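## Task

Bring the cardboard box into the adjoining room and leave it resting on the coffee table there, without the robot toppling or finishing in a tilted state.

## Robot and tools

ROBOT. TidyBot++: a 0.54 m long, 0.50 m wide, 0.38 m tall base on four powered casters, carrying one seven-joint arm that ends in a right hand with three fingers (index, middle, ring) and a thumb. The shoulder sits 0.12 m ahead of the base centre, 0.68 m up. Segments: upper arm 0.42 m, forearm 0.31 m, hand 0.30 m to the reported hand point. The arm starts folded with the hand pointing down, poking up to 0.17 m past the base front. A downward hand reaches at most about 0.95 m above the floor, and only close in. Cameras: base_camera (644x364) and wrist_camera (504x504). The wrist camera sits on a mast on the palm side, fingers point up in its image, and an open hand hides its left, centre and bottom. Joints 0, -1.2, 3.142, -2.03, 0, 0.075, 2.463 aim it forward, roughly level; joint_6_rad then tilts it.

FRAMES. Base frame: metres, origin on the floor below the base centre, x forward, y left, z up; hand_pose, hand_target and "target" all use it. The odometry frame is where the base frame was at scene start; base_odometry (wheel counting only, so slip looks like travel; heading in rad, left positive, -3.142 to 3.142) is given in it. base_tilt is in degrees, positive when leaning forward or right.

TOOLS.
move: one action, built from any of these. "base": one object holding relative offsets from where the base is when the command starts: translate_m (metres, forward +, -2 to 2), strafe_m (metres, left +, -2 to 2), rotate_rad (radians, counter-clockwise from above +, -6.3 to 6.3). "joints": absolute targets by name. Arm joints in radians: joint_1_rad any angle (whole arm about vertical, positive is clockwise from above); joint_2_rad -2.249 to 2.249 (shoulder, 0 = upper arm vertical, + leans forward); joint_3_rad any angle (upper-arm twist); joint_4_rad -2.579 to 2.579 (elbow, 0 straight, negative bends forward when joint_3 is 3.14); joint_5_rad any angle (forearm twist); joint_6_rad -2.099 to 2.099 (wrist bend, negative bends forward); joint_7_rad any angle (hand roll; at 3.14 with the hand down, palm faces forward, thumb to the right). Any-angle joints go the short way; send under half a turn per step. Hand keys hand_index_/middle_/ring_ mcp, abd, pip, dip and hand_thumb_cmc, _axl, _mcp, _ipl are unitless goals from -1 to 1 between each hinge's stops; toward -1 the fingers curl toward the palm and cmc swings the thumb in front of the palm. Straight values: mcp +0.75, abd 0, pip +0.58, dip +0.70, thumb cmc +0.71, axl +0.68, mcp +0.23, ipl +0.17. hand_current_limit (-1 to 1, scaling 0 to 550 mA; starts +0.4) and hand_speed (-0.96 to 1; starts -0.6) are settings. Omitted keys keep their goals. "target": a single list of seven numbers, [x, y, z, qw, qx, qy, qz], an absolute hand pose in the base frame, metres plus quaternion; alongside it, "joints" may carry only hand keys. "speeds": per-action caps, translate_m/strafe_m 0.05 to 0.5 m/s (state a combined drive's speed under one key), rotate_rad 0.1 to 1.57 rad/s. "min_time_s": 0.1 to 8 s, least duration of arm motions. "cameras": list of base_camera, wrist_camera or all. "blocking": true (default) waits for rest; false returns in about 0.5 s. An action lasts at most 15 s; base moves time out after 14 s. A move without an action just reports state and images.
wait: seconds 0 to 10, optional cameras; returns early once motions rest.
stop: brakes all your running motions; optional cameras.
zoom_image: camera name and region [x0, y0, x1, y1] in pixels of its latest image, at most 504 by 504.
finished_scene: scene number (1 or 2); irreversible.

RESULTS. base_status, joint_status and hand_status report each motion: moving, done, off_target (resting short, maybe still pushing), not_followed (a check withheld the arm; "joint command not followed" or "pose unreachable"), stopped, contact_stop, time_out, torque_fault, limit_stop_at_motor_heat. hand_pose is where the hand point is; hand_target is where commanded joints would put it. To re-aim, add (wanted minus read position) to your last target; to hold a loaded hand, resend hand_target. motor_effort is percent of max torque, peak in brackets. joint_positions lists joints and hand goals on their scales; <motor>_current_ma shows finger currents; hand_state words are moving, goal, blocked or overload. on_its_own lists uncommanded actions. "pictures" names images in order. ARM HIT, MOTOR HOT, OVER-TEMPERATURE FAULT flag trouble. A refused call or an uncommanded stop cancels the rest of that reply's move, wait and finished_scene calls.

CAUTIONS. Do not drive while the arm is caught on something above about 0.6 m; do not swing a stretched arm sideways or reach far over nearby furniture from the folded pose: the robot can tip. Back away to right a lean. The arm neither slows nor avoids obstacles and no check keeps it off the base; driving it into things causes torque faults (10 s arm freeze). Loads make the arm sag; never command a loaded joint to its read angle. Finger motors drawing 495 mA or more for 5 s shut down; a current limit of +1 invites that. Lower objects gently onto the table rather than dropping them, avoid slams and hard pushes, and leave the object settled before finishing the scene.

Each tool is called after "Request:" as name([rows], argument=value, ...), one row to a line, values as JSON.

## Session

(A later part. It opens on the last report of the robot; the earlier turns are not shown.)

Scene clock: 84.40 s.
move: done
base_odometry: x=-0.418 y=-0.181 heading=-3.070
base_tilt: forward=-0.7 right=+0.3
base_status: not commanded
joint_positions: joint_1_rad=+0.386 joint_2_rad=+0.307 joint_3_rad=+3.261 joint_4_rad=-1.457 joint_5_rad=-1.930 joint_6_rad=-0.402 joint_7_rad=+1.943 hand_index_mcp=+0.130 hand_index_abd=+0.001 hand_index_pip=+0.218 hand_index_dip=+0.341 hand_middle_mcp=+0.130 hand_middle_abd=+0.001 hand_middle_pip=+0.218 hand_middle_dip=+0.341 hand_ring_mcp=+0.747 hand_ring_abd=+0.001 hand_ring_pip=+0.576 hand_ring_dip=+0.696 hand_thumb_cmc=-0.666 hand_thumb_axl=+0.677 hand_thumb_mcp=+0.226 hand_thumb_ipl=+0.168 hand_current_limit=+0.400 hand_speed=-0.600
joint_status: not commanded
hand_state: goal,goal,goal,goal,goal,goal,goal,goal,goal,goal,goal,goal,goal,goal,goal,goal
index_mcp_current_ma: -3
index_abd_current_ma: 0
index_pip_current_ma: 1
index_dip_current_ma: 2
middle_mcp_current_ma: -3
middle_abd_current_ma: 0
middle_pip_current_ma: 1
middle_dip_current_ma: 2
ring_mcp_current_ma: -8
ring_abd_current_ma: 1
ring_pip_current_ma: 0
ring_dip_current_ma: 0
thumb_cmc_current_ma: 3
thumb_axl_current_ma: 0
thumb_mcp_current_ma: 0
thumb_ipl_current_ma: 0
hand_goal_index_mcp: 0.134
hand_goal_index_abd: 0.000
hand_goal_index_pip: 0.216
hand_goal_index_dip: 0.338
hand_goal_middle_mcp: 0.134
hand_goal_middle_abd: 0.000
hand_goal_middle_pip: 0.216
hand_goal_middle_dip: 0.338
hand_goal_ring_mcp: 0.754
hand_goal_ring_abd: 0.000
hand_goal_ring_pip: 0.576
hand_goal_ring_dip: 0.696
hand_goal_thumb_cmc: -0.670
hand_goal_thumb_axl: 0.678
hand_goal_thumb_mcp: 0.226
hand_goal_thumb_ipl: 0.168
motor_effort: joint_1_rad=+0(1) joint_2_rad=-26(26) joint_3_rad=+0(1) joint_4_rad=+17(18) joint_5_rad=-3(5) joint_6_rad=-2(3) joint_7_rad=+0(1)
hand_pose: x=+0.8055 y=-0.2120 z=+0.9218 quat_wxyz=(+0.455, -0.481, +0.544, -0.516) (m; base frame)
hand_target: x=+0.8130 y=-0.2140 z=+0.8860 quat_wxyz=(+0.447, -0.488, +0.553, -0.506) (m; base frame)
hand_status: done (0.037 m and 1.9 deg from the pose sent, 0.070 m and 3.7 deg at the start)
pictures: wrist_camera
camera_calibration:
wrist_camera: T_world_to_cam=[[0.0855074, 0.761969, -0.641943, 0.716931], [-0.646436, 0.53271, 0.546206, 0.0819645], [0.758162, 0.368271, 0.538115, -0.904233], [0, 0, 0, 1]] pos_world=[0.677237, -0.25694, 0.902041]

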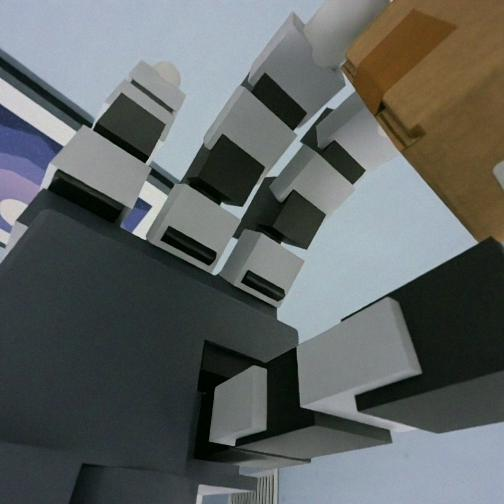

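Request:
move(target=[0.814, -0.197, 0.886, 0.4472, -0.488, 0.5526, -0.5064], min_time_s=1.5, cameras=["wrist_camera"])

Request:
zoom_image(camera="wrist_camera", region=[304, 0, 504, 200])

Scene clock: 93.03 s.
move: done
base_odometry: x=-0.418 y=-0.181 heading=-3.070
base_tilt: forward=-0.7 right=+0.3
base_status: not commanded
joint_positions: joint_1_rad=+0.325 joint_2_rad=+0.307 joint_3_rad=+3.292 joint_4_rad=-1.479 joint_5_rad=-1.984 joint_6_rad=-0.402 joint_7_rad=+1.984 hand_index_mcp=+0.130 hand_index_abd=+0.001 hand_index_pip=+0.218 hand_index_dip=+0.341 hand_middle_mcp=+0.130 hand_middle_abd=+0.001 hand_middle_pip=+0.218 hand_middle_dip=+0.341 hand_ring_mcp=+0.747 hand_ring_abd=+0.001 hand_ring_pip=+0.576 hand_ring_dip=+0.696 hand_thumb_cmc=-0.666 hand_thumb_axl=+0.677 hand_thumb_mcp=+0.226 hand_thumb_ipl=+0.168 hand_current_limit=+0.400 hand_speed=-0.600
joint_status: not commanded
hand_state: goal,goal,goal,goal,goal,goal,goal,goal,goal,goal,goal,goal,goal,goal,goal,goal
index_mcp_current_ma: -3
index_abd_current_ma: 0
index_pip_current_ma: 1
index_dip_current_ma: 2
middle_mcp_current_ma: -3
middle_abd_current_ma: 0
middle_pip_current_ma: 1
middle_dip_current_ma: 2
ring_mcp_current_ma: -8
ring_abd_current_ma: 1
ring_pip_current_ma: 0
ring_dip_current_ma: 0
thumb_cmc_current_ma: 3
thumb_axl_current_ma: 0
thumb_mcp_current_ma: 0
thumb_ipl_current_ma: 0
hand_goal_index_mcp: 0.134
hand_goal_index_abd: 0.000
hand_goal_index_pip: 0.216
hand_goal_index_dip: 0.338
hand_goal_middle_mcp: 0.134
hand_goal_middle_abd: 0.000
hand_goal_middle_pip: 0.216
hand_goal_middle_dip: 0.338
hand_goal_ring_mcp: 0.754
hand_goal_ring_abd: 0.000
hand_goal_ring_pip: 0.576
hand_goal_ring_dip: 0.696
hand_goal_thumb_cmc: -0.670
hand_goal_thumb_axl: 0.678
hand_goal_thumb_mcp: 0.226
hand_goal_thumb_ipl: 0.168
motor_effort: joint_1_rad=+0(1) joint_2_rad=-26(26) joint_3_rad=+0(1) joint_4_rad=+17(18) joint_5_rad=-4(4) joint_6_rad=-2(3) joint_7_rad=+0(1)
hand_pose: x=+0.8114 y=-0.1899 z=+0.9146 quat_wxyz=(+0.461, -0.485, +0.541, -0.509) (m; base frame)
hand_target: x=+0.8140 y=-0.1970 z=+0.8860 quat_wxyz=(+0.447, -0.488, +0.553, -0.506) (m; base frame)
hand_status: done (0.030 m and 2.1 deg from the pose sent, 0.040 m and 1.9 deg at the start)
pictures: wrist_camera
camera_calibration:
wrist_camera: T_world_to_cam=[[0.0679619, 0.7678, -0.637075, 0.705926], [-0.656138, 0.515428, 0.551196, 0.077926], [0.751575, 0.380549, 0.538812, -0.905858], [0, 0, 0, 1]] pos_world=[0.683974, -0.237452, 0.894862]

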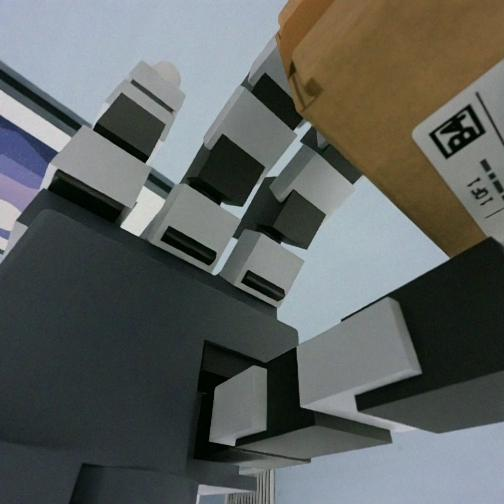

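Scaled by 2.520 from the camera's 504x504 image, which has a finer 720x720 frame.

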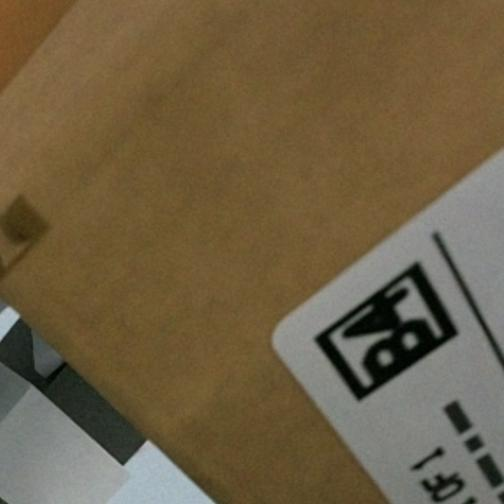

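Request:
move(joints={"hand_index_mcp":-0.05,"hand_middle_mcp":-0.05,"hand_thumb_mcp":0.12}, cameras=["wrist_camera"])

Scene clock: 97.83 s.
move: done
base_odometry: x=-0.418 y=-0.181 heading=-3.070
base_tilt: forward=-0.7 right=+0.4
base_status: not commanded
joint_positions: joint_1_rad=+0.325 joint_2_rad=+0.307 joint_3_rad=+3.292 joint_4_rad=-1.479 joint_5_rad=-1.985 joint_6_rad=-0.402 joint_7_rad=+1.984 hand_index_mcp=-0.043 hand_index_abd=+0.001 hand_index_pip=+0.218 hand_index_dip=+0.341 hand_middle_mcp=-0.046 hand_middle_abd=+0.001 hand_middle_pip=+0.218 hand_middle_dip=+0.341 hand_ring_mcp=+0.747 hand_ring_abd=+0.001 hand_ring_pip=+0.576 hand_ring_dip=+0.696 hand_thumb_cmc=-0.667 hand_thumb_axl=+0.677 hand_thumb_mcp=+0.127 hand_thumb_ipl=+0.170 hand_current_limit=+0.400 hand_speed=-0.600
joint_status: all done
hand_state: goal,goal,goal,goal,goal,goal,goal,goal,goal,goal,goal,goal,goal,goal,goal,goal
index_mcp_current_ma: 8
index_abd_current_ma: 0
index_pip_current_ma: 1
index_dip_current_ma: 2
middle_mcp_current_ma: 3
middle_abd_current_ma: 0
middle_pip_current_ma: 1
middle_dip_current_ma: 2
ring_mcp_current_ma: -8
ring_abd_current_ma: 1
ring_pip_current_ma: 0
ring_dip_current_ma: 0
thumb_cmc_current_ma: 2
thumb_axl_current_ma: 0
thumb_mcp_current_ma: 10
thumb_ipl_current_ma: 1
hand_goal_index_mcp: -0.050
hand_goal_index_abd: 0.000
hand_goal_index_pip: 0.216
hand_goal_index_dip: 0.338
hand_goal_middle_mcp: -0.050
hand_goal_middle_abd: 0.000
hand_goal_middle_pip: 0.216
hand_goal_middle_dip: 0.338
hand_goal_ring_mcp: 0.754
hand_goal_ring_abd: 0.000
hand_goal_ring_pip: 0.576
hand_goal_ring_dip: 0.696
hand_goal_thumb_cmc: -0.670
hand_goal_thumb_axl: 0.678
hand_goal_thumb_mcp: 0.120
hand_goal_thumb_ipl: 0.168
motor_effort: joint_1_rad=+1(1) joint_2_rad=-25(26) joint_3_rad=+0(1) joint_4_rad=+16(17) joint_5_rad=-3(4) joint_6_rad=-3(3) joint_7_rad=-1(1)
hand_pose: x=+0.8114 y=-0.1900 z=+0.9146 quat_wxyz=(+0.461, -0.485, +0.541, -0.509) (m; base frame)
hand_target: x=+0.8140 y=-0.1970 z=+0.8860 quat_wxyz=(+0.447, -0.488, +0.553, -0.506) (m; base frame)
hand_status: not commanded
pictures: wrist_camera
camera_calibration:
wrist_camera: T_world_to_cam=[[0.0684001, 0.76815, -0.636606, 0.705228], [-0.656082, 0.515345, 0.55134, 0.0777947], [0.751584, 0.379954, 0.539219, -0.906317], [0, 0, 0, 1]] pos_world=[0.683975, -0.237453, 0.894764]

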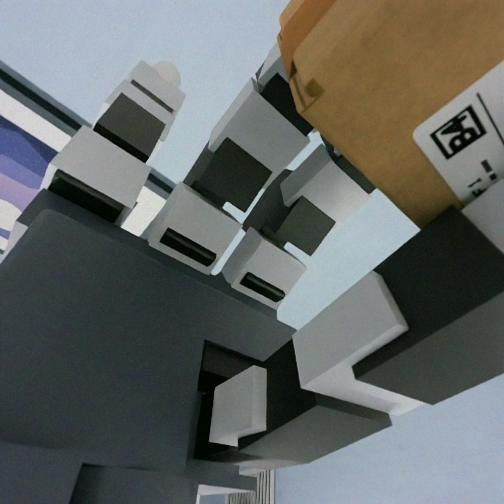

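Request:
move(joints={"hand_index_mcp":-0.17,"hand_middle_mcp":-0.17,"hand_thumb_mcp":0.04}, cameras=["wrist_camera"])

Scene clock: 101.53 s.
move: off_target
base_odometry: x=-0.418 y=-0.181 heading=-3.070
base_tilt: forward=-0.7 right=+0.4
base_status: not commanded
joint_positions: joint_1_rad=+0.325 joint_2_rad=+0.307 joint_3_rad=+3.292 joint_4_rad=-1.479 joint_5_rad=-1.991 joint_6_rad=-0.402 joint_7_rad=+1.984 hand_index_mcp=-0.087 hand_index_abd=+0.001 hand_index_pip=+0.242 hand_index_dip=+0.349 hand_middle_mcp=-0.083 hand_middle_abd=+0.001 hand_middle_pip=+0.237 hand_middle_dip=+0.346 hand_ring_mcp=+0.747 hand_ring_abd=+0.001 hand_ring_pip=+0.576 hand_ring_dip=+0.696 hand_thumb_cmc=-0.672 hand_thumb_axl=+0.677 hand_thumb_mcp=+0.125 hand_thumb_ipl=+0.197 hand_current_limit=+0.400 hand_speed=-0.600
joint_status: hand_index_mcp off_target (ended at -0.087, target -0.170); hand_middle_mcp off_target (ended at -0.083, target -0.170); hand_thumb_mcp off_target (ended at +0.125, target +0.040)
hand_state: blocked,goal,blocked,goal,blocked,goal,blocked,goal,goal,goal,goal,goal,goal,goal,blocked,blocked
index_mcp_current_ma: 244
index_abd_current_ma: 0
index_pip_current_ma: 42
index_dip_current_ma: 13
middle_mcp_current_ma: 263
middle_abd_current_ma: 0
middle_pip_current_ma: 31
middle_dip_current_ma: 8
ring_mcp_current_ma: -8
ring_abd_current_ma: 1
ring_pip_current_ma: 0
ring_dip_current_ma: 0
thumb_cmc_current_ma: -1
thumb_axl_current_ma: 0
thumb_mcp_current_ma: 337
thumb_ipl_current_ma: 77
hand_goal_index_mcp: -0.170
hand_goal_index_abd: 0.000
hand_goal_index_pip: 0.216
hand_goal_index_dip: 0.338
hand_goal_middle_mcp: -0.170
hand_goal_middle_abd: 0.000
hand_goal_middle_pip: 0.216
hand_goal_middle_dip: 0.338
hand_goal_ring_mcp: 0.754
hand_goal_ring_abd: 0.000
hand_goal_ring_pip: 0.576
hand_goal_ring_dip: 0.696
hand_goal_thumb_cmc: -0.670
hand_goal_thumb_axl: 0.678
hand_goal_thumb_mcp: 0.040
hand_goal_thumb_ipl: 0.168
motor_effort: joint_1_rad=+0(1) joint_2_rad=-24(26) joint_3_rad=+0(1) joint_4_rad=+15(17) joint_5_rad=-3(3) joint_6_rad=-2(3) joint_7_rad=+0(1)
hand_pose: x=+0.8116 y=-0.1898 z=+0.9153 quat_wxyz=(+0.463, -0.483, +0.542, -0.509) (m; base frame)
hand_target: x=+0.8140 y=-0.1970 z=+0.8860 quat_wxyz=(+0.447, -0.488, +0.553, -0.506) (m; base frame)
hand_status: not commanded
pictures: wrist_camera
camera_calibration:
wrist_camera: T_world_to_cam=[[0.0709854, 0.771397, -0.632383, 0.700124], [-0.656845, 0.513269, 0.552368, 0.0767838], [0.750677, 0.376167, 0.543122, -0.910563], [0, 0, 0, 1]] pos_world=[0.684275, -0.23696, 0.89488]

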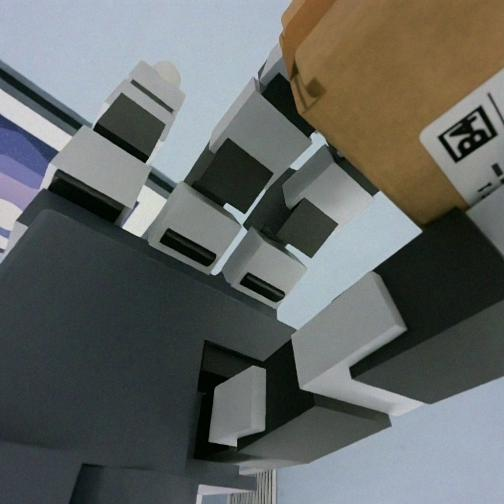

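Request:
move(target=[0.814, -0.195, 0.95, 0.4472, -0.488, 0.5526, -0.5064], min_time_s=2.5, cameras=["wrist_camera"])

Scene clock: 107.63 s.
move: done
base_odometry: x=-0.418 y=-0.181 heading=-3.070
base_tilt: forward=-0.7 right=+0.4
base_status: not commanded
joint_positions: joint_1_rad=+0.377 joint_2_rad=+0.307 joint_3_rad=+3.208 joint_4_rad=-1.369 joint_5_rad=-1.590 joint_6_rad=-0.368 joint_7_rad=+1.612 hand_index_mcp=-0.091 hand_index_abd=+0.001 hand_index_pip=+0.243 hand_index_dip=+0.352 hand_middle_mcp=-0.088 hand_middle_abd=+0.000 hand_middle_pip=+0.239 hand_middle_dip=+0.350 hand_ring_mcp=+0.747 hand_ring_abd=+0.001 hand_ring_pip=+0.576 hand_ring_dip=+0.696 hand_thumb_cmc=-0.671 hand_thumb_axl=+0.677 hand_thumb_mcp=+0.125 hand_thumb_ipl=+0.201 hand_current_limit=+0.400 hand_speed=-0.600
joint_status: not commanded
hand_state: blocked,goal,blocked,goal,blocked,goal,blocked,goal,goal,goal,goal,goal,goal,goal,blocked,blocked
index_mcp_current_ma: 227
index_abd_current_ma: 0
index_pip_current_ma: 46
index_dip_current_ma: 18
middle_mcp_current_ma: 242
middle_abd_current_ma: 0
middle_pip_current_ma: 36
middle_dip_current_ma: 14
ring_mcp_current_ma: -8
ring_abd_current_ma: 1
ring_pip_current_ma: 0
ring_dip_current_ma: 0
thumb_cmc_current_ma: -1
thumb_axl_current_ma: 0
thumb_mcp_current_ma: 337
thumb_ipl_current_ma: 90
hand_goal_index_mcp: -0.170
hand_goal_index_abd: 0.000
hand_goal_index_pip: 0.216
hand_goal_index_dip: 0.338
hand_goal_middle_mcp: -0.170
hand_goal_middle_abd: 0.000
hand_goal_middle_pip: 0.216
hand_goal_middle_dip: 0.338
hand_goal_ring_mcp: 0.754
hand_goal_ring_abd: 0.000
hand_goal_ring_pip: 0.576
hand_goal_ring_dip: 0.696
hand_goal_thumb_cmc: -0.670
hand_goal_thumb_axl: 0.678
hand_goal_thumb_mcp: 0.040
hand_goal_thumb_ipl: 0.168
motor_effort: joint_1_rad=+0(1) joint_2_rad=-26(27) joint_3_rad=-1(1) joint_4_rad=+18(18) joint_5_rad=-4(4) joint_6_rad=+0(3) joint_7_rad=-1(1)
hand_pose: x=+0.8135 y=-0.1790 z=+0.9356 quat_wxyz=(+0.456, -0.506, +0.541, -0.493) (m; base frame)
hand_target: x=+0.8140 y=-0.1950 z=+0.9500 quat_wxyz=(+0.447, -0.488, +0.553, -0.506) (m; base frame)
hand_status: done (0.022 m and 3.1 deg from the pose sent, 0.035 m and 2.2 deg at the start)
pictures: wrist_camera
camera_calibration:
wrist_camera: T_world_to_cam=[[0.0160668, 0.765766, -0.642918, 0.758067], [-0.648372, 0.497465, 0.576317, 0.0290882], [0.761154, 0.407591, 0.504494, -0.893847], [0, 0, 0, 1]] pos_world=[0.687035, -0.230649, 0.921552]

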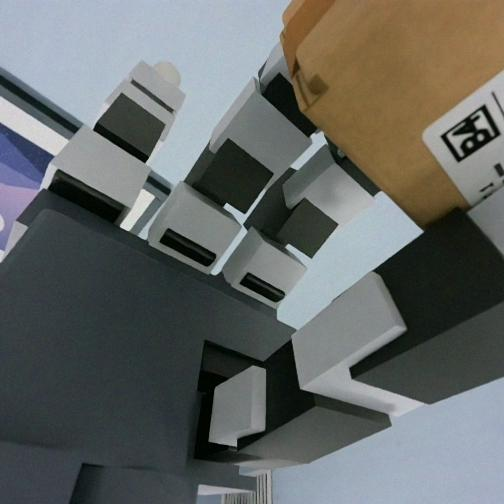

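Request:
move(target=[0.70, -0.15, 1.07, 0.4777, -0.5213, 0.5213, -0.4777], min_time_s=3, cameras=["wrist_camera"])

Request:
move(base={"translate_m":-0.6}, speeds={"translate_m":0.35}, cameras=[])

Request:
move(joints={"joint_1_rad":0,"joint_2_rad":-1.2,"joint_3_rad":3.142,"joint_4_rad":-2.03,"joint_5_rad":0,"joint_6_rad":-0.3,"joint_7_rad":2.4}, min_time_s=4, cameras=["all"])

Scene clock: 117.90 s.
move: done
base_odometry: x=-0.418 y=-0.181 heading=-3.070
base_tilt: forward=-0.7 right=+0.4
base_status: not commanded
joint_positions: joint_1_rad=+0.295 joint_2_rad=+0.110 joint_3_rad=+3.423 joint_4_rad=-1.280 joint_5_rad=-1.155 joint_6_rad=-0.611 joint_7_rad=+1.097 hand_index_mcp=-0.091 hand_index_abd=+0.001 hand_index_pip=+0.244 hand_index_dip=+0.352 hand_middle_mcp=-0.088 hand_middle_abd=+0.000 hand_middle_pip=+0.239 hand_middle_dip=+0.350 hand_ring_mcp=+0.747 hand_ring_abd=+0.001 hand_ring_pip=+0.576 hand_ring_dip=+0.696 hand_thumb_cmc=-0.671 hand_thumb_axl=+0.677 hand_thumb_mcp=+0.125 hand_thumb_ipl=+0.201 hand_current_limit=+0.400 hand_speed=-0.600
joint_status: not commanded
hand_state: blocked,goal,blocked,goal,blocked,goal,blocked,goal,goal,goal,goal,goal,goal,goal,blocked,blocked
index_mcp_current_ma: 227
index_abd_current_ma: 0
index_pip_current_ma: 46
index_dip_current_ma: 18
middle_mcp_current_ma: 242
middle_abd_current_ma: 0
middle_pip_current_ma: 36
middle_dip_current_ma: 14
ring_mcp_current_ma: -8
ring_abd_current_ma: 1
ring_pip_current_ma: 0
ring_dip_current_ma: 0
thumb_cmc_current_ma: -1
thumb_axl_current_ma: 0
thumb_mcp_current_ma: 337
thumb_ipl_current_ma: 90
hand_goal_index_mcp: -0.170
hand_goal_index_abd: 0.000
hand_goal_index_pip: 0.216
hand_goal_index_dip: 0.338
hand_goal_middle_mcp: -0.170
hand_goal_middle_abd: 0.000
hand_goal_middle_pip: 0.216
hand_goal_middle_dip: 0.338
hand_goal_ring_mcp: 0.754
hand_goal_ring_abd: 0.000
hand_goal_ring_pip: 0.576
hand_goal_ring_dip: 0.696
hand_goal_thumb_cmc: -0.670
hand_goal_thumb_axl: 0.678
hand_goal_thumb_mcp: 0.040
hand_goal_thumb_ipl: 0.168
motor_effort: joint_1_rad=+0(1) joint_2_rad=-20(27) joint_3_rad=+0(1) joint_4_rad=+17(18) joint_5_rad=-5(6) joint_6_rad=+5(6) joint_7_rad=-1(1)
hand_pose: x=+0.7198 y=-0.1636 z=+1.0452 quat_wxyz=(+0.471, -0.517, +0.529, -0.481) (m; base frame)
hand_target: x=+0.7000 y=-0.1500 z=+1.0700 quat_wxyz=(+0.478, -0.521, +0.521, -0.478) (m; base frame)
hand_status: done (0.035 m and 1.3 deg from the pose sent, 0.178 m and 4.2 deg at the start)
pictures: wrist_camera
camera_calibration:
wrist_camera: T_world_to_cam=[[-0.0188277, 0.769359, -0.638539, 0.839353], [-0.675776, 0.460893, 0.575244, -0.08759], [0.736867, 0.44234, 0.511237, -0.867941], [0, 0, 0, 1]] pos_world=[0.596169, -0.22147, 1.03007]

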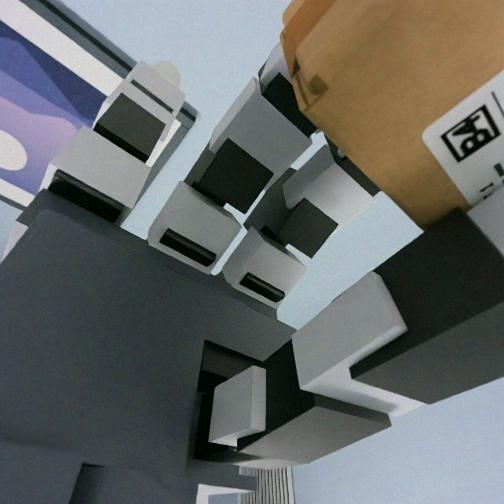

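Scene clock: 120.73 s.
move: done
base_odometry: x=+0.180 y=-0.138 heading=-3.070
base_tilt: forward=-0.7 right=+0.4
base_status: done
joint_positions: joint_1_rad=+0.288 joint_2_rad=+0.097 joint_3_rad=+3.427 joint_4_rad=-1.278 joint_5_rad=-1.153 joint_6_rad=-0.614 joint_7_rad=+1.096 hand_index_mcp=-0.092 hand_index_abd=+0.001 hand_index_pip=+0.244 hand_index_dip=+0.353 hand_middle_mcp=-0.088 hand_middle_abd=+0.000 hand_middle_pip=+0.240 hand_middle_dip=+0.350 hand_ring_mcp=+0.746 hand_ring_abd=+0.001 hand_ring_pip=+0.576 hand_ring_dip=+0.696 hand_thumb_cmc=-0.671 hand_thumb_axl=+0.677 hand_thumb_mcp=+0.125 hand_thumb_ipl=+0.201 hand_current_limit=+0.400 hand_speed=-0.600
joint_status: not commanded
hand_state: blocked,goal,blocked,goal,blocked,goal,blocked,goal,goal,goal,goal,goal,goal,goal,blocked,blocked
index_mcp_current_ma: 223
index_abd_current_ma: 0
index_pip_current_ma: 48
index_dip_current_ma: 19
middle_mcp_current_ma: 238
middle_abd_current_ma: 0
middle_pip_current_ma: 37
middle_dip_current_ma: 14
ring_mcp_current_ma: -9
ring_abd_current_ma: 1
ring_pip_current_ma: 0
ring_dip_current_ma: 0
thumb_cmc_current_ma: 0
thumb_axl_current_ma: 0
thumb_mcp_current_ma: 337
thumb_ipl_current_ma: 92
hand_goal_index_mcp: -0.170
hand_goal_index_abd: 0.000
hand_goal_index_pip: 0.216
hand_goal_index_dip: 0.338
hand_goal_middle_mcp: -0.170
hand_goal_middle_abd: 0.000
hand_goal_middle_pip: 0.216
hand_goal_middle_dip: 0.338
hand_goal_ring_mcp: 0.754
hand_goal_ring_abd: 0.000
hand_goal_ring_pip: 0.576
hand_goal_ring_dip: 0.696
hand_goal_thumb_cmc: -0.670
hand_goal_thumb_axl: 0.678
hand_goal_thumb_mcp: 0.040
hand_goal_thumb_ipl: 0.168
motor_effort: joint_1_rad=+0(3) joint_2_rad=-20(24) joint_3_rad=+0(3) joint_4_rad=+17(18) joint_5_rad=-5(6) joint_6_rad=+5(6) joint_7_rad=+0(1)
hand_pose: x=+0.7156 y=-0.1599 z=+1.0537 quat_wxyz=(+0.474, -0.517, +0.523, -0.484) (m; base frame)
hand_target: x=+0.7000 y=-0.1500 z=+1.0700 quat_wxyz=(+0.478, -0.521, +0.521, -0.478) (m; base frame)
hand_status: not commanded
pictures: none
No camera images: "cameras" was empty.

Scene clock: 125.33 s.
move: done
base_odometry: x=+0.180 y=-0.138 heading=-3.070
base_tilt: forward=-0.7 right=+0.4
base_status: not commanded
joint_positions: joint_1_rad=+0.012 joint_2_rad=-1.176 joint_3_rad=+3.155 joint_4_rad=-2.008 joint_5_rad=-0.069 joint_6_rad=-0.367 joint_7_rad=+2.317 hand_index_mcp=-0.092 hand_index_abd=+0.007 hand_index_pip=+0.247 hand_index_dip=+0.354 hand_middle_mcp=-0.091 hand_middle_abd=+0.006 hand_middle_pip=+0.240 hand_middle_dip=+0.350 hand_ring_mcp=+0.758 hand_ring_abd=+0.002 hand_ring_pip=+0.576 hand_ring_dip=+0.696 hand_thumb_cmc=-0.661 hand_thumb_axl=+0.677 hand_thumb_mcp=+0.125 hand_thumb_ipl=+0.202 hand_current_limit=+0.400 hand_speed=-0.600
joint_status: all done
hand_state: blocked,goal,blocked,goal,blocked,goal,blocked,goal,goal,goal,goal,goal,goal,goal,blocked,blocked
index_mcp_current_ma: 223
index_abd_current_ma: 5
index_pip_current_ma: 54
index_dip_current_ma: 22
middle_mcp_current_ma: 226
middle_abd_current_ma: 4
middle_pip_current_ma: 37
middle_dip_current_ma: 14
ring_mcp_current_ma: 3
ring_abd_current_ma: 1
ring_pip_current_ma: 0
ring_dip_current_ma: 0
thumb_cmc_current_ma: 10
thumb_axl_current_ma: 0
thumb_mcp_current_ma: 337
thumb_ipl_current_ma: 94
hand_goal_index_mcp: -0.170
hand_goal_index_abd: 0.000
hand_goal_index_pip: 0.216
hand_goal_index_dip: 0.338
hand_goal_middle_mcp: -0.170
hand_goal_middle_abd: 0.000
hand_goal_middle_pip: 0.216
hand_goal_middle_dip: 0.338
hand_goal_ring_mcp: 0.754
hand_goal_ring_abd: 0.000
hand_goal_ring_pip: 0.576
hand_goal_ring_dip: 0.696
hand_goal_thumb_cmc: -0.670
hand_goal_thumb_axl: 0.678
hand_goal_thumb_mcp: 0.040
hand_goal_thumb_ipl: 0.168
motor_effort: joint_1_rad=+0(1) joint_2_rad=+15(22) joint_3_rad=-1(2) joint_4_rad=+14(18) joint_5_rad=-1(6) joint_6_rad=+9(10) joint_7_rad=+0(1)
hand_pose: x=+0.2310 y=-0.0799 z=+1.1985 quat_wxyz=(-0.273, -0.531, -0.188, -0.780) (m; base frame)
hand_target: x=+0.2113 y=-0.0730 z=+1.2178 quat_wxyz=(-0.340, -0.490, -0.215, -0.773) (m; base frame)
hand_status: not commanded
pictures: base_camera, wrist_camera
camera_calibration:
wrist_camera: T_world_to_cam=[[0.0982622, -0.979701, -0.174732, 0.140955], [-0.442957, 0.114171, -0.889244, 1.12897], [0.891142, 0.164778, -0.422746, 0.438444], [0, 0, 0, 1]] pos_world=[0.0955182, -0.0630484, 1.21391]

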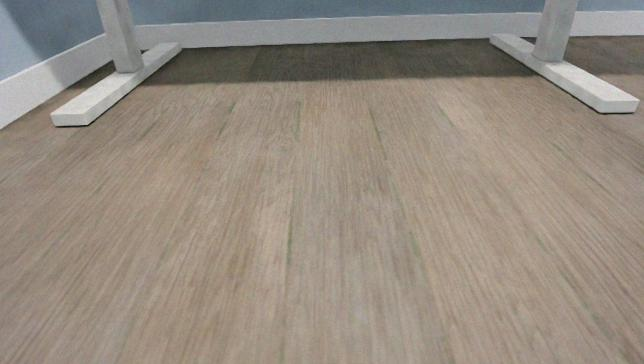

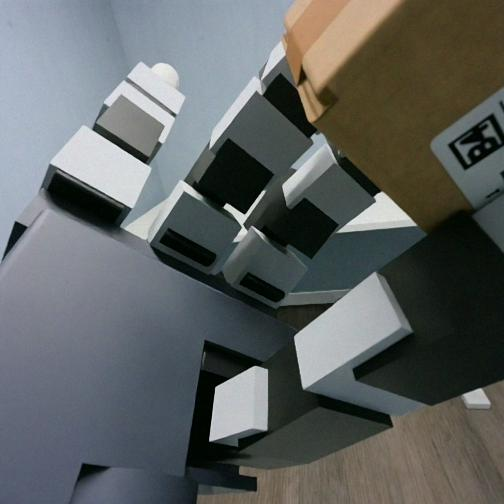

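Request:
move(base={"rotate_rad":3.14}, joints={"joint_6_rad":0.35,"hand_ring_mcp":0.1,"hand_ring_pip":0.1}, cameras=["base_camera"])

Request:
move(base={"strafe_m":1.25,"translate_m":-0.08}, speeds={"strafe_m":0.45}, cameras=["all"])

Scene clock: 140.80 s.
move: done
base_odometry: x=+0.180 y=-0.138 heading=+0.070
base_tilt: forward=-0.8 right=+0.4
base_status: done
joint_positions: joint_1_rad=+0.008 joint_2_rad=-1.181 joint_3_rad=+3.154 joint_4_rad=-2.020 joint_5_rad=-0.067 joint_6_rad=+0.294 joint_7_rad=+2.321 hand_index_mcp=-0.094 hand_index_abd=+0.007 hand_index_pip=+0.247 hand_index_dip=+0.354 hand_middle_mcp=-0.094 hand_middle_abd=+0.006 hand_middle_pip=+0.240 hand_middle_dip=+0.350 hand_ring_mcp=+0.097 hand_ring_abd=+0.002 hand_ring_pip=+0.101 hand_ring_dip=+0.696 hand_thumb_cmc=-0.661 hand_thumb_axl=+0.677 hand_thumb_mcp=+0.125 hand_thumb_ipl=+0.205 hand_current_limit=+0.400 hand_speed=-0.600
joint_status: all done
hand_state: blocked,goal,blocked,goal,blocked,goal,blocked,goal,goal,goal,goal,goal,goal,goal,blocked,blocked
index_mcp_current_ma: 214
index_abd_current_ma: 5
index_pip_current_ma: 54
index_dip_current_ma: 22
middle_mcp_current_ma: 214
middle_abd_current_ma: 4
middle_pip_current_ma: 37
middle_dip_current_ma: 14
ring_mcp_current_ma: -2
ring_abd_current_ma: 1
ring_pip_current_ma: 0
ring_dip_current_ma: 0
thumb_cmc_current_ma: 9
thumb_axl_current_ma: 0
thumb_mcp_current_ma: 337
thumb_ipl_current_ma: 110
hand_goal_index_mcp: -0.170
hand_goal_index_abd: 0.000
hand_goal_index_pip: 0.216
hand_goal_index_dip: 0.338
hand_goal_middle_mcp: -0.170
hand_goal_middle_abd: 0.000
hand_goal_middle_pip: 0.216
hand_goal_middle_dip: 0.338
hand_goal_ring_mcp: 0.100
hand_goal_ring_abd: 0.000
hand_goal_ring_pip: 0.100
hand_goal_ring_dip: 0.696
hand_goal_thumb_cmc: -0.670
hand_goal_thumb_axl: 0.678
hand_goal_thumb_mcp: 0.040
hand_goal_thumb_ipl: 0.168
motor_effort: joint_1_rad=+0(1) joint_2_rad=+17(18) joint_3_rad=+0(1) joint_4_rad=+12(17) joint_5_rad=+0(1) joint_6_rad=+4(11) joint_7_rad=+0(1)
hand_pose: x=+0.0873 y=-0.0916 z=+1.3261 quat_wxyz=(-0.331, -0.259, -0.075, -0.904) (m; base frame)
hand_target: x=+0.0560 y=-0.0730 z=+1.3357 quat_wxyz=(-0.391, -0.218, -0.096, -0.889) (m; base frame)
hand_status: not commanded
pictures: base_camera

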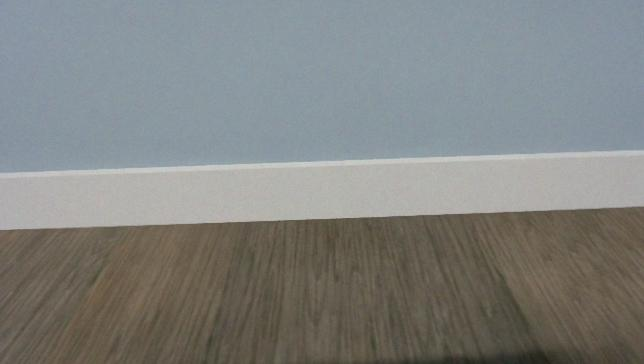

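Scene clock: 144.87 s.
move: done
base_odometry: x=+0.013 y=+1.104 heading=+0.071
base_tilt: forward=-0.8 right=+0.3
base_status: done
joint_positions: joint_1_rad=+0.004 joint_2_rad=-1.181 joint_3_rad=+3.147 joint_4_rad=-2.020 joint_5_rad=-0.065 joint_6_rad=+0.294 joint_7_rad=+2.321 hand_index_mcp=-0.094 hand_index_abd=+0.007 hand_index_pip=+0.247 hand_index_dip=+0.354 hand_middle_mcp=-0.095 hand_middle_abd=+0.006 hand_middle_pip=+0.240 hand_middle_dip=+0.350 hand_ring_mcp=+0.097 hand_ring_abd=+0.002 hand_ring_pip=+0.101 hand_ring_dip=+0.696 hand_thumb_cmc=-0.661 hand_thumb_axl=+0.677 hand_thumb_mcp=+0.125 hand_thumb_ipl=+0.205 hand_current_limit=+0.400 hand_speed=-0.600
joint_status: not commanded
hand_state: blocked,goal,blocked,goal,blocked,goal,blocked,goal,goal,goal,goal,goal,goal,goal,blocked,blocked
index_mcp_current_ma: 214
index_abd_current_ma: 5
index_pip_current_ma: 54
index_dip_current_ma: 22
middle_mcp_current_ma: 213
middle_abd_current_ma: 4
middle_pip_current_ma: 37
middle_dip_current_ma: 14
ring_mcp_current_ma: -2
ring_abd_current_ma: 1
ring_pip_current_ma: 0
ring_dip_current_ma: 0
thumb_cmc_current_ma: 9
thumb_axl_current_ma: 0
thumb_mcp_current_ma: 337
thumb_ipl_current_ma: 110
hand_goal_index_mcp: -0.170
hand_goal_index_abd: 0.000
hand_goal_index_pip: 0.216
hand_goal_index_dip: 0.338
hand_goal_middle_mcp: -0.170
hand_goal_middle_abd: 0.000
hand_goal_middle_pip: 0.216
hand_goal_middle_dip: 0.338
hand_goal_ring_mcp: 0.100
hand_goal_ring_abd: 0.000
hand_goal_ring_pip: 0.100
hand_goal_ring_dip: 0.696
hand_goal_thumb_cmc: -0.670
hand_goal_thumb_axl: 0.678
hand_goal_thumb_mcp: 0.040
hand_goal_thumb_ipl: 0.168
motor_effort: joint_1_rad=+0(2) joint_2_rad=+17(17) joint_3_rad=+0(3) joint_4_rad=+12(13) joint_5_rad=+0(1) joint_6_rad=+5(5) joint_7_rad=+0(1)
hand_pose: x=+0.0878 y=-0.0874 z=+1.3267 quat_wxyz=(-0.329, -0.258, -0.079, -0.905) (m; base frame)
hand_target: x=+0.0560 y=-0.0730 z=+1.3357 quat_wxyz=(-0.391, -0.218, -0.096, -0.889) (m; base frame)
hand_status: not commanded
pictures: base_camera, wrist_camera
camera_calibration:
wrist_camera: T_world_to_cam=[[0.156769, -0.982818, -0.0974238, 0.0620459], [0.190722, 0.126913, -0.973405, 1.23764], [0.969045, 0.134019, 0.207341, -0.223948], [0, 0, 0, 1]] pos_world=[-0.0287567, -0.0660792, 1.2572]

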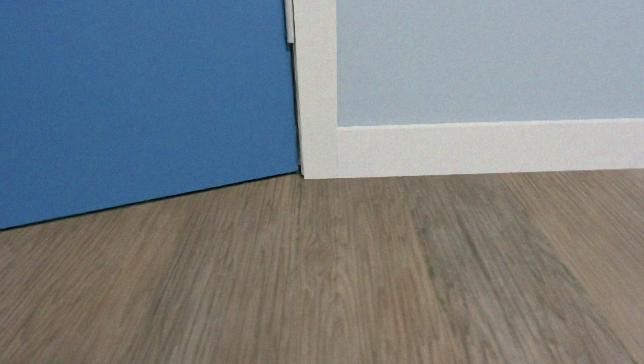

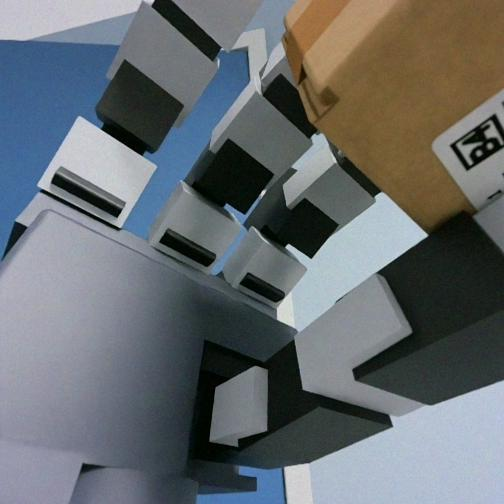

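Request:
move(base={"strafe_m":1.09}, speeds={"strafe_m":0.4}, cameras=["base_camera"])

Scene clock: 166.00 s.
move: done
base_odometry: x=-0.064 y=+2.191 heading=+0.071
base_tilt: forward=-0.7 right=+0.3
base_status: done
joint_positions: joint_1_rad=+0.002 joint_2_rad=-1.181 joint_3_rad=+3.145 joint_4_rad=-2.020 joint_5_rad=-0.065 joint_6_rad=+0.294 joint_7_rad=+2.321 hand_index_mcp=-0.094 hand_index_abd=+0.007 hand_index_pip=+0.247 hand_index_dip=+0.354 hand_middle_mcp=-0.095 hand_middle_abd=+0.006 hand_middle_pip=+0.240 hand_middle_dip=+0.350 hand_ring_mcp=+0.097 hand_ring_abd=+0.002 hand_ring_pip=+0.101 hand_ring_dip=+0.696 hand_thumb_cmc=-0.661 hand_thumb_axl=+0.677 hand_thumb_mcp=+0.125 hand_thumb_ipl=+0.205 hand_current_limit=+0.400 hand_speed=-0.600
joint_status: not commanded
hand_state: blocked,goal,blocked,goal,blocked,goal,blocked,goal,goal,goal,goal,goal,goal,goal,blocked,blocked
index_mcp_current_ma: 214
index_abd_current_ma: 5
index_pip_current_ma: 54
index_dip_current_ma: 22
middle_mcp_current_ma: 213
middle_abd_current_ma: 4
middle_pip_current_ma: 37
middle_dip_current_ma: 14
ring_mcp_current_ma: -2
ring_abd_current_ma: 1
ring_pip_current_ma: 0
ring_dip_current_ma: 0
thumb_cmc_current_ma: 9
thumb_axl_current_ma: 0
thumb_mcp_current_ma: 337
thumb_ipl_current_ma: 110
hand_goal_index_mcp: -0.170
hand_goal_index_abd: 0.000
hand_goal_index_pip: 0.216
hand_goal_index_dip: 0.338
hand_goal_middle_mcp: -0.170
hand_goal_middle_abd: 0.000
hand_goal_middle_pip: 0.216
hand_goal_middle_dip: 0.338
hand_goal_ring_mcp: 0.100
hand_goal_ring_abd: 0.000
hand_goal_ring_pip: 0.100
hand_goal_ring_dip: 0.696
hand_goal_thumb_cmc: -0.670
hand_goal_thumb_axl: 0.678
hand_goal_thumb_mcp: 0.040
hand_goal_thumb_ipl: 0.168
motor_effort: joint_1_rad=+0(2) joint_2_rad=+17(17) joint_3_rad=+0(2) joint_4_rad=+12(13) joint_5_rad=+0(1) joint_6_rad=+5(5) joint_7_rad=+0(0)
hand_pose: x=+0.0880 y=-0.0862 z=+1.3270 quat_wxyz=(-0.328, -0.257, -0.081, -0.905) (m; base frame)
hand_target: x=+0.0560 y=-0.0730 z=+1.3357 quat_wxyz=(-0.391, -0.218, -0.096, -0.889) (m; base frame)
hand_status: not commanded
pictures: base_camera

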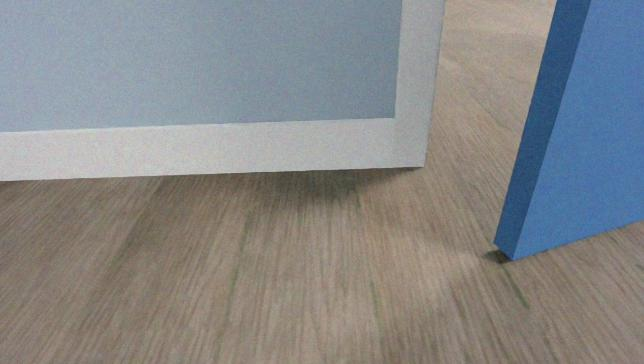

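Request:
move(base={"strafe_m":0.06,"translate_m":0.25}, speeds={"translate_m":0.2}, cameras=[])

Request:
move(base={"translate_m":0.265}, speeds={"translate_m":0.15}, cameras=[])

Request:
move(base={"strafe_m":-0.055}, speeds={"strafe_m":0.08}, cameras=[])

Request:
move(base={"strafe_m":-0.07,"translate_m":-0.22}, speeds={"strafe_m":0.1}, cameras=["all"])

Scene clock: 175.87 s.
move: done
base_odometry: x=+0.181 y=+2.269 heading=+0.071
base_tilt: forward=-0.8 right=+0.3
base_status: done
joint_positions: joint_1_rad=+0.002 joint_2_rad=-1.182 joint_3_rad=+3.145 joint_4_rad=-2.020 joint_5_rad=-0.064 joint_6_rad=+0.298 joint_7_rad=+2.321 hand_index_mcp=-0.095 hand_index_abd=+0.007 hand_index_pip=+0.247 hand_index_dip=+0.354 hand_middle_mcp=-0.095 hand_middle_abd=+0.006 hand_middle_pip=+0.240 hand_middle_dip=+0.350 hand_ring_mcp=+0.097 hand_ring_abd=+0.002 hand_ring_pip=+0.101 hand_ring_dip=+0.696 hand_thumb_cmc=-0.661 hand_thumb_axl=+0.677 hand_thumb_mcp=+0.125 hand_thumb_ipl=+0.206 hand_current_limit=+0.400 hand_speed=-0.600
joint_status: not commanded
hand_state: blocked,goal,blocked,goal,blocked,goal,blocked,goal,goal,goal,goal,goal,goal,goal,blocked,blocked
index_mcp_current_ma: 213
index_abd_current_ma: 5
index_pip_current_ma: 54
index_dip_current_ma: 22
middle_mcp_current_ma: 213
middle_abd_current_ma: 4
middle_pip_current_ma: 37
middle_dip_current_ma: 14
ring_mcp_current_ma: -2
ring_abd_current_ma: 1
ring_pip_current_ma: 0
ring_dip_current_ma: 0
thumb_cmc_current_ma: 9
thumb_axl_current_ma: 0
thumb_mcp_current_ma: 337
thumb_ipl_current_ma: 111
hand_goal_index_mcp: -0.170
hand_goal_index_abd: 0.000
hand_goal_index_pip: 0.216
hand_goal_index_dip: 0.338
hand_goal_middle_mcp: -0.170
hand_goal_middle_abd: 0.000
hand_goal_middle_pip: 0.216
hand_goal_middle_dip: 0.338
hand_goal_ring_mcp: 0.100
hand_goal_ring_abd: 0.000
hand_goal_ring_pip: 0.100
hand_goal_ring_dip: 0.696
hand_goal_thumb_cmc: -0.670
hand_goal_thumb_axl: 0.678
hand_goal_thumb_mcp: 0.040
hand_goal_thumb_ipl: 0.168
motor_effort: joint_1_rad=+0(1) joint_2_rad=+17(19) joint_3_rad=+0(1) joint_4_rad=+12(13) joint_5_rad=+1(1) joint_6_rad=+5(6) joint_7_rad=+0(0)
hand_pose: x=+0.0863 y=-0.0862 z=+1.3274 quat_wxyz=(-0.329, -0.255, -0.080, -0.906) (m; base frame)
hand_target: x=+0.0560 y=-0.0730 z=+1.3357 quat_wxyz=(-0.391, -0.218, -0.096, -0.889) (m; base frame)
hand_status: not commanded
pictures: none
No camera images: "cameras" was empty.

Scene clock: 178.30 s.
move: done
base_odometry: x=+0.446 y=+2.288 heading=+0.071
base_tilt: forward=-0.7 right=+0.4
base_status: done
joint_positions: joint_1_rad=+0.002 joint_2_rad=-1.183 joint_3_rad=+3.145 joint_4_rad=-2.020 joint_5_rad=-0.064 joint_6_rad=+0.300 joint_7_rad=+2.321 hand_index_mcp=-0.095 hand_index_abd=+0.007 hand_index_pip=+0.247 hand_index_dip=+0.354 hand_middle_mcp=-0.095 hand_middle_abd=+0.006 hand_middle_pip=+0.240 hand_middle_dip=+0.350 hand_ring_mcp=+0.097 hand_ring_abd=+0.002 hand_ring_pip=+0.101 hand_ring_dip=+0.696 hand_thumb_cmc=-0.661 hand_thumb_axl=+0.677 hand_thumb_mcp=+0.125 hand_thumb_ipl=+0.206 hand_current_limit=+0.400 hand_speed=-0.600
joint_status: not commanded
hand_state: blocked,goal,blocked,goal,blocked,goal,blocked,goal,goal,goal,goal,goal,goal,goal,blocked,blocked
index_mcp_current_ma: 213
index_abd_current_ma: 5
index_pip_current_ma: 54
index_dip_current_ma: 22
middle_mcp_current_ma: 213
middle_abd_current_ma: 4
middle_pip_current_ma: 37
middle_dip_current_ma: 14
ring_mcp_current_ma: -2
ring_abd_current_ma: 1
ring_pip_current_ma: 0
ring_dip_current_ma: 0
thumb_cmc_current_ma: 9
thumb_axl_current_ma: 0
thumb_mcp_current_ma: 337
thumb_ipl_current_ma: 111
hand_goal_index_mcp: -0.170
hand_goal_index_abd: 0.000
hand_goal_index_pip: 0.216
hand_goal_index_dip: 0.338
hand_goal_middle_mcp: -0.170
hand_goal_middle_abd: 0.000
hand_goal_middle_pip: 0.216
hand_goal_middle_dip: 0.338
hand_goal_ring_mcp: 0.100
hand_goal_ring_abd: 0.000
hand_goal_ring_pip: 0.100
hand_goal_ring_dip: 0.696
hand_goal_thumb_cmc: -0.670
hand_goal_thumb_axl: 0.678
hand_goal_thumb_mcp: 0.040
hand_goal_thumb_ipl: 0.168
motor_effort: joint_1_rad=+0(1) joint_2_rad=+17(19) joint_3_rad=+0(1) joint_4_rad=+12(13) joint_5_rad=+0(1) joint_6_rad=+4(6) joint_7_rad=+0(1)
hand_pose: x=+0.0847 y=-0.0863 z=+1.3275 quat_wxyz=(-0.329, -0.254, -0.079, -0.906) (m; base frame)
hand_target: x=+0.0560 y=-0.0730 z=+1.3357 quat_wxyz=(-0.391, -0.218, -0.096, -0.889) (m; base frame)
hand_status: not commanded
pictures: none
No camera images: "cameras" was empty.

Scene clock: 179.77 s.
move: done
base_odometry: x=+0.450 y=+2.233 heading=+0.071
base_tilt: forward=-0.7 right=+0.4
base_status: done
joint_positions: joint_1_rad=-0.001 joint_2_rad=-1.184 joint_3_rad=+3.146 joint_4_rad=-2.020 joint_5_rad=-0.063 joint_6_rad=+0.301 joint_7_rad=+2.321 hand_index_mcp=-0.096 hand_index_abd=+0.006 hand_index_pip=+0.247 hand_index_dip=+0.354 hand_middle_mcp=-0.095 hand_middle_abd=+0.005 hand_middle_pip=+0.240 hand_middle_dip=+0.350 hand_ring_mcp=+0.097 hand_ring_abd=+0.002 hand_ring_pip=+0.100 hand_ring_dip=+0.696 hand_thumb_cmc=-0.663 hand_thumb_axl=+0.677 hand_thumb_mcp=+0.125 hand_thumb_ipl=+0.206 hand_current_limit=+0.400 hand_speed=-0.600
joint_status: not commanded
hand_state: blocked,goal,blocked,goal,blocked,goal,blocked,goal,goal,goal,goal,goal,goal,goal,blocked,blocked
index_mcp_current_ma: 209
index_abd_current_ma: 4
index_pip_current_ma: 54
index_dip_current_ma: 22
middle_mcp_current_ma: 211
middle_abd_current_ma: 3
middle_pip_current_ma: 37
middle_dip_current_ma: 14
ring_mcp_current_ma: -2
ring_abd_current_ma: 1
ring_pip_current_ma: 0
ring_dip_current_ma: 0
thumb_cmc_current_ma: 7
thumb_axl_current_ma: 0
thumb_mcp_current_ma: 337
thumb_ipl_current_ma: 113
hand_goal_index_mcp: -0.170
hand_goal_index_abd: 0.000
hand_goal_index_pip: 0.216
hand_goal_index_dip: 0.338
hand_goal_middle_mcp: -0.170
hand_goal_middle_abd: 0.000
hand_goal_middle_pip: 0.216
hand_goal_middle_dip: 0.338
hand_goal_ring_mcp: 0.100
hand_goal_ring_abd: 0.000
hand_goal_ring_pip: 0.100
hand_goal_ring_dip: 0.696
hand_goal_thumb_cmc: -0.670
hand_goal_thumb_axl: 0.678
hand_goal_thumb_mcp: 0.040
hand_goal_thumb_ipl: 0.168
motor_effort: joint_1_rad=+0(6) joint_2_rad=+17(20) joint_3_rad=+0(6) joint_4_rad=+12(13) joint_5_rad=+0(2) joint_6_rad=+5(6) joint_7_rad=+0(1)
hand_pose: x=+0.0844 y=-0.0868 z=+1.3276 quat_wxyz=(-0.328, -0.253, -0.079, -0.907) (m; base frame)
hand_target: x=+0.0560 y=-0.0730 z=+1.3357 quat_wxyz=(-0.391, -0.218, -0.096, -0.889) (m; base frame)
hand_status: not commanded
pictures: none
No camera images: "cameras" was empty.

Scene clock: 182.63 s.
move: done
base_odometry: x=+0.235 y=+2.147 heading=+0.071
base_tilt: forward=-0.8 right=+0.4
base_status: done
joint_positions: joint_1_rad=-0.001 joint_2_rad=-1.185 joint_3_rad=+3.145 joint_4_rad=-2.020 joint_5_rad=-0.063 joint_6_rad=+0.302 joint_7_rad=+2.321 hand_index_mcp=-0.096 hand_index_abd=+0.006 hand_index_pip=+0.247 hand_index_dip=+0.354 hand_middle_mcp=-0.095 hand_middle_abd=+0.005 hand_middle_pip=+0.240 hand_middle_dip=+0.350 hand_ring_mcp=+0.097 hand_ring_abd=+0.002 hand_ring_pip=+0.100 hand_ring_dip=+0.696 hand_thumb_cmc=-0.663 hand_thumb_axl=+0.677 hand_thumb_mcp=+0.125 hand_thumb_ipl=+0.206 hand_current_limit=+0.400 hand_speed=-0.600
joint_status: not commanded
hand_state: blocked,goal,blocked,goal,blocked,goal,blocked,goal,goal,goal,goal,goal,goal,goal,blocked,blocked
index_mcp_current_ma: 209
index_abd_current_ma: 4
index_pip_current_ma: 54
index_dip_current_ma: 22
middle_mcp_current_ma: 211
middle_abd_current_ma: 3
middle_pip_current_ma: 37
middle_dip_current_ma: 14
ring_mcp_current_ma: -2
ring_abd_current_ma: 1
ring_pip_current_ma: 0
ring_dip_current_ma: 0
thumb_cmc_current_ma: 6
thumb_axl_current_ma: 0
thumb_mcp_current_ma: 337
thumb_ipl_current_ma: 113
hand_goal_index_mcp: -0.170
hand_goal_index_abd: 0.000
hand_goal_index_pip: 0.216
hand_goal_index_dip: 0.338
hand_goal_middle_mcp: -0.170
hand_goal_middle_abd: 0.000
hand_goal_middle_pip: 0.216
hand_goal_middle_dip: 0.338
hand_goal_ring_mcp: 0.100
hand_goal_ring_abd: 0.000
hand_goal_ring_pip: 0.100
hand_goal_ring_dip: 0.696
hand_goal_thumb_cmc: -0.670
hand_goal_thumb_axl: 0.678
hand_goal_thumb_mcp: 0.040
hand_goal_thumb_ipl: 0.168
motor_effort: joint_1_rad=+0(2) joint_2_rad=+17(19) joint_3_rad=+0(2) joint_4_rad=+12(13) joint_5_rad=+0(1) joint_6_rad=+5(6) joint_7_rad=+0(0)
hand_pose: x=+0.0835 y=-0.0866 z=+1.3277 quat_wxyz=(-0.329, -0.252, -0.079, -0.907) (m; base frame)
hand_target: x=+0.0560 y=-0.0730 z=+1.3357 quat_wxyz=(-0.391, -0.218, -0.096, -0.889) (m; base frame)
hand_status: not commanded
pictures: base_camera, wrist_camera
camera_calibration:
wrist_camera: T_world_to_cam=[[0.160945, -0.982624, -0.0924509, 0.0567383], [0.201547, 0.12442, -0.971544, 1.23565], [0.966165, 0.137732, 0.21807, -0.233858], [0, 0, 0, 1]] pos_world=[-0.0322288, -0.0657782, 1.25674]

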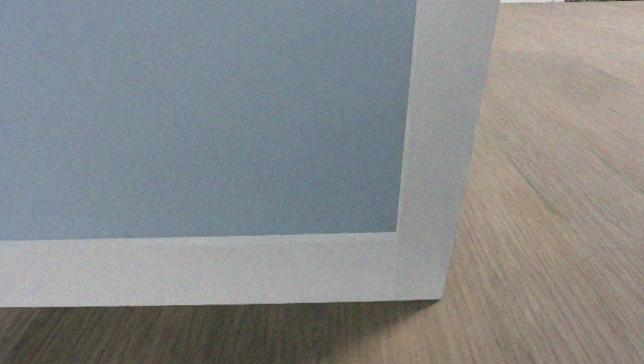

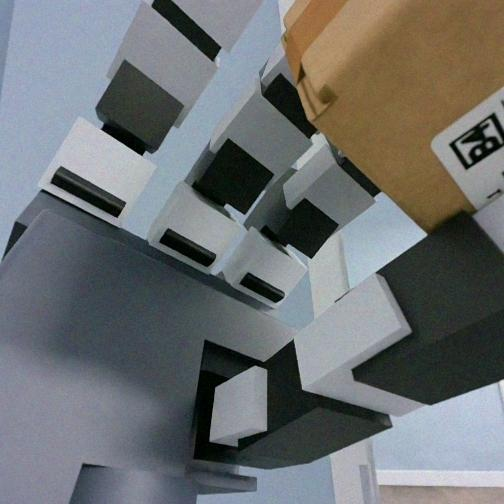

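Request:
move(base={"strafe_m":-0.3}, speeds={"strafe_m":0.1}, cameras=["base_camera"])

Request:
move(base={"strafe_m":-0.23}, speeds={"strafe_m":0.1}, cameras=["all"])

Scene clock: 191.93 s.
move: done
base_odometry: x=+0.256 y=+1.848 heading=+0.071
base_tilt: forward=-0.7 right=+0.4
base_status: done
joint_positions: joint_1_rad=-0.002 joint_2_rad=-1.185 joint_3_rad=+3.145 joint_4_rad=-2.020 joint_5_rad=-0.062 joint_6_rad=+0.303 joint_7_rad=+2.322 hand_index_mcp=-0.096 hand_index_abd=+0.005 hand_index_pip=+0.247 hand_index_dip=+0.354 hand_middle_mcp=-0.095 hand_middle_abd=+0.004 hand_middle_pip=+0.240 hand_middle_dip=+0.350 hand_ring_mcp=+0.097 hand_ring_abd=+0.002 hand_ring_pip=+0.100 hand_ring_dip=+0.696 hand_thumb_cmc=-0.664 hand_thumb_axl=+0.677 hand_thumb_mcp=+0.125 hand_thumb_ipl=+0.206 hand_current_limit=+0.400 hand_speed=-0.600
joint_status: not commanded
hand_state: blocked,goal,blocked,goal,blocked,goal,blocked,goal,goal,goal,goal,goal,goal,goal,blocked,blocked
index_mcp_current_ma: 208
index_abd_current_ma: 3
index_pip_current_ma: 54
index_dip_current_ma: 22
middle_mcp_current_ma: 211
middle_abd_current_ma: 2
middle_pip_current_ma: 37
middle_dip_current_ma: 14
ring_mcp_current_ma: -2
ring_abd_current_ma: 1
ring_pip_current_ma: 0
ring_dip_current_ma: 0
thumb_cmc_current_ma: 6
thumb_axl_current_ma: 0
thumb_mcp_current_ma: 337
thumb_ipl_current_ma: 114
hand_goal_index_mcp: -0.170
hand_goal_index_abd: 0.000
hand_goal_index_pip: 0.216
hand_goal_index_dip: 0.338
hand_goal_middle_mcp: -0.170
hand_goal_middle_abd: 0.000
hand_goal_middle_pip: 0.216
hand_goal_middle_dip: 0.338
hand_goal_ring_mcp: 0.100
hand_goal_ring_abd: 0.000
hand_goal_ring_pip: 0.100
hand_goal_ring_dip: 0.696
hand_goal_thumb_cmc: -0.670
hand_goal_thumb_axl: 0.678
hand_goal_thumb_mcp: 0.040
hand_goal_thumb_ipl: 0.168
motor_effort: joint_1_rad=+1(5) joint_2_rad=+17(19) joint_3_rad=+0(6) joint_4_rad=+12(13) joint_5_rad=+0(1) joint_6_rad=+5(6) joint_7_rad=+0(1)
hand_pose: x=+0.0828 y=-0.0864 z=+1.3279 quat_wxyz=(-0.329, -0.251, -0.079, -0.907) (m; base frame)
hand_target: x=+0.0560 y=-0.0730 z=+1.3357 quat_wxyz=(-0.391, -0.218, -0.096, -0.889) (m; base frame)
hand_status: not commanded
pictures: base_camera

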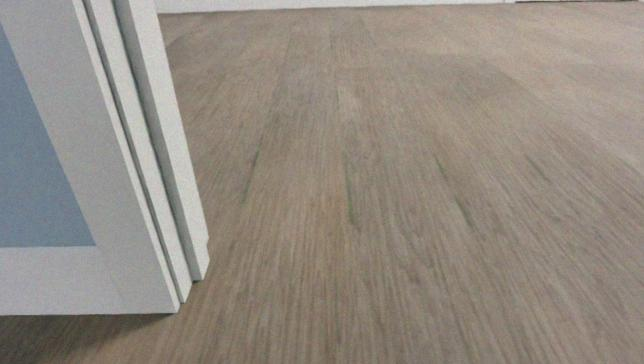

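Scene clock: 194.80 s.
move: done
base_odometry: x=+0.273 y=+1.618 heading=+0.071
base_tilt: forward=-0.7 right=+0.4
base_status: done
joint_positions: joint_1_rad=-0.001 joint_2_rad=-1.185 joint_3_rad=+3.144 joint_4_rad=-2.020 joint_5_rad=-0.062 joint_6_rad=+0.303 joint_7_rad=+2.322 hand_index_mcp=-0.096 hand_index_abd=+0.005 hand_index_pip=+0.247 hand_index_dip=+0.354 hand_middle_mcp=-0.095 hand_middle_abd=+0.004 hand_middle_pip=+0.240 hand_middle_dip=+0.350 hand_ring_mcp=+0.097 hand_ring_abd=+0.002 hand_ring_pip=+0.100 hand_ring_dip=+0.696 hand_thumb_cmc=-0.664 hand_thumb_axl=+0.677 hand_thumb_mcp=+0.125 hand_thumb_ipl=+0.206 hand_current_limit=+0.400 hand_speed=-0.600
joint_status: not commanded
hand_state: blocked,goal,blocked,goal,blocked,goal,blocked,goal,goal,goal,goal,goal,goal,goal,blocked,blocked
index_mcp_current_ma: 208
index_abd_current_ma: 3
index_pip_current_ma: 54
index_dip_current_ma: 22
middle_mcp_current_ma: 211
middle_abd_current_ma: 2
middle_pip_current_ma: 37
middle_dip_current_ma: 14
ring_mcp_current_ma: -2
ring_abd_current_ma: 1
ring_pip_current_ma: 0
ring_dip_current_ma: 0
thumb_cmc_current_ma: 6
thumb_axl_current_ma: 0
thumb_mcp_current_ma: 337
thumb_ipl_current_ma: 114
hand_goal_index_mcp: -0.170
hand_goal_index_abd: 0.000
hand_goal_index_pip: 0.216
hand_goal_index_dip: 0.338
hand_goal_middle_mcp: -0.170
hand_goal_middle_abd: 0.000
hand_goal_middle_pip: 0.216
hand_goal_middle_dip: 0.338
hand_goal_ring_mcp: 0.100
hand_goal_ring_abd: 0.000
hand_goal_ring_pip: 0.100
hand_goal_ring_dip: 0.696
hand_goal_thumb_cmc: -0.670
hand_goal_thumb_axl: 0.678
hand_goal_thumb_mcp: 0.040
hand_goal_thumb_ipl: 0.168
motor_effort: joint_1_rad=+0(2) joint_2_rad=+17(18) joint_3_rad=+0(2) joint_4_rad=+12(13) joint_5_rad=+0(1) joint_6_rad=+5(6) joint_7_rad=+0(1)
hand_pose: x=+0.0828 y=-0.0856 z=+1.3280 quat_wxyz=(-0.329, -0.251, -0.080, -0.907) (m; base frame)
hand_target: x=+0.0560 y=-0.0730 z=+1.3357 quat_wxyz=(-0.391, -0.218, -0.096, -0.889) (m; base frame)
hand_status: not commanded
pictures: base_camera, wrist_camera
camera_calibration:
wrist_camera: T_world_to_cam=[[0.16016, -0.982992, -0.0898591, 0.0544139], [0.203212, 0.121919, -0.971515, 1.23562], [0.965947, 0.137337, 0.219282, -0.234984], [0, 0, 0, 1]] pos_world=[-0.0328262, -0.0648857, 1.25684]

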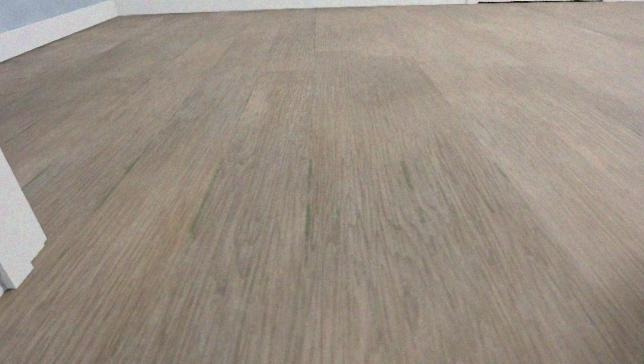

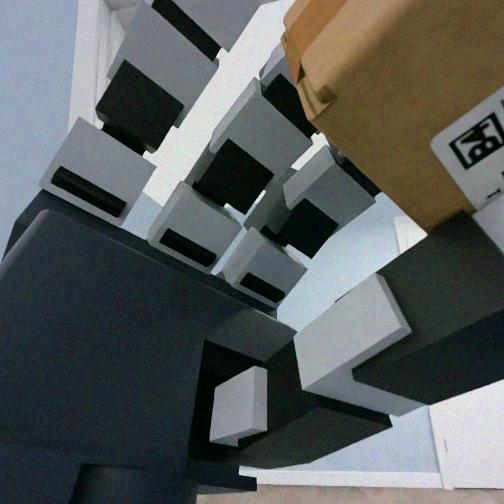

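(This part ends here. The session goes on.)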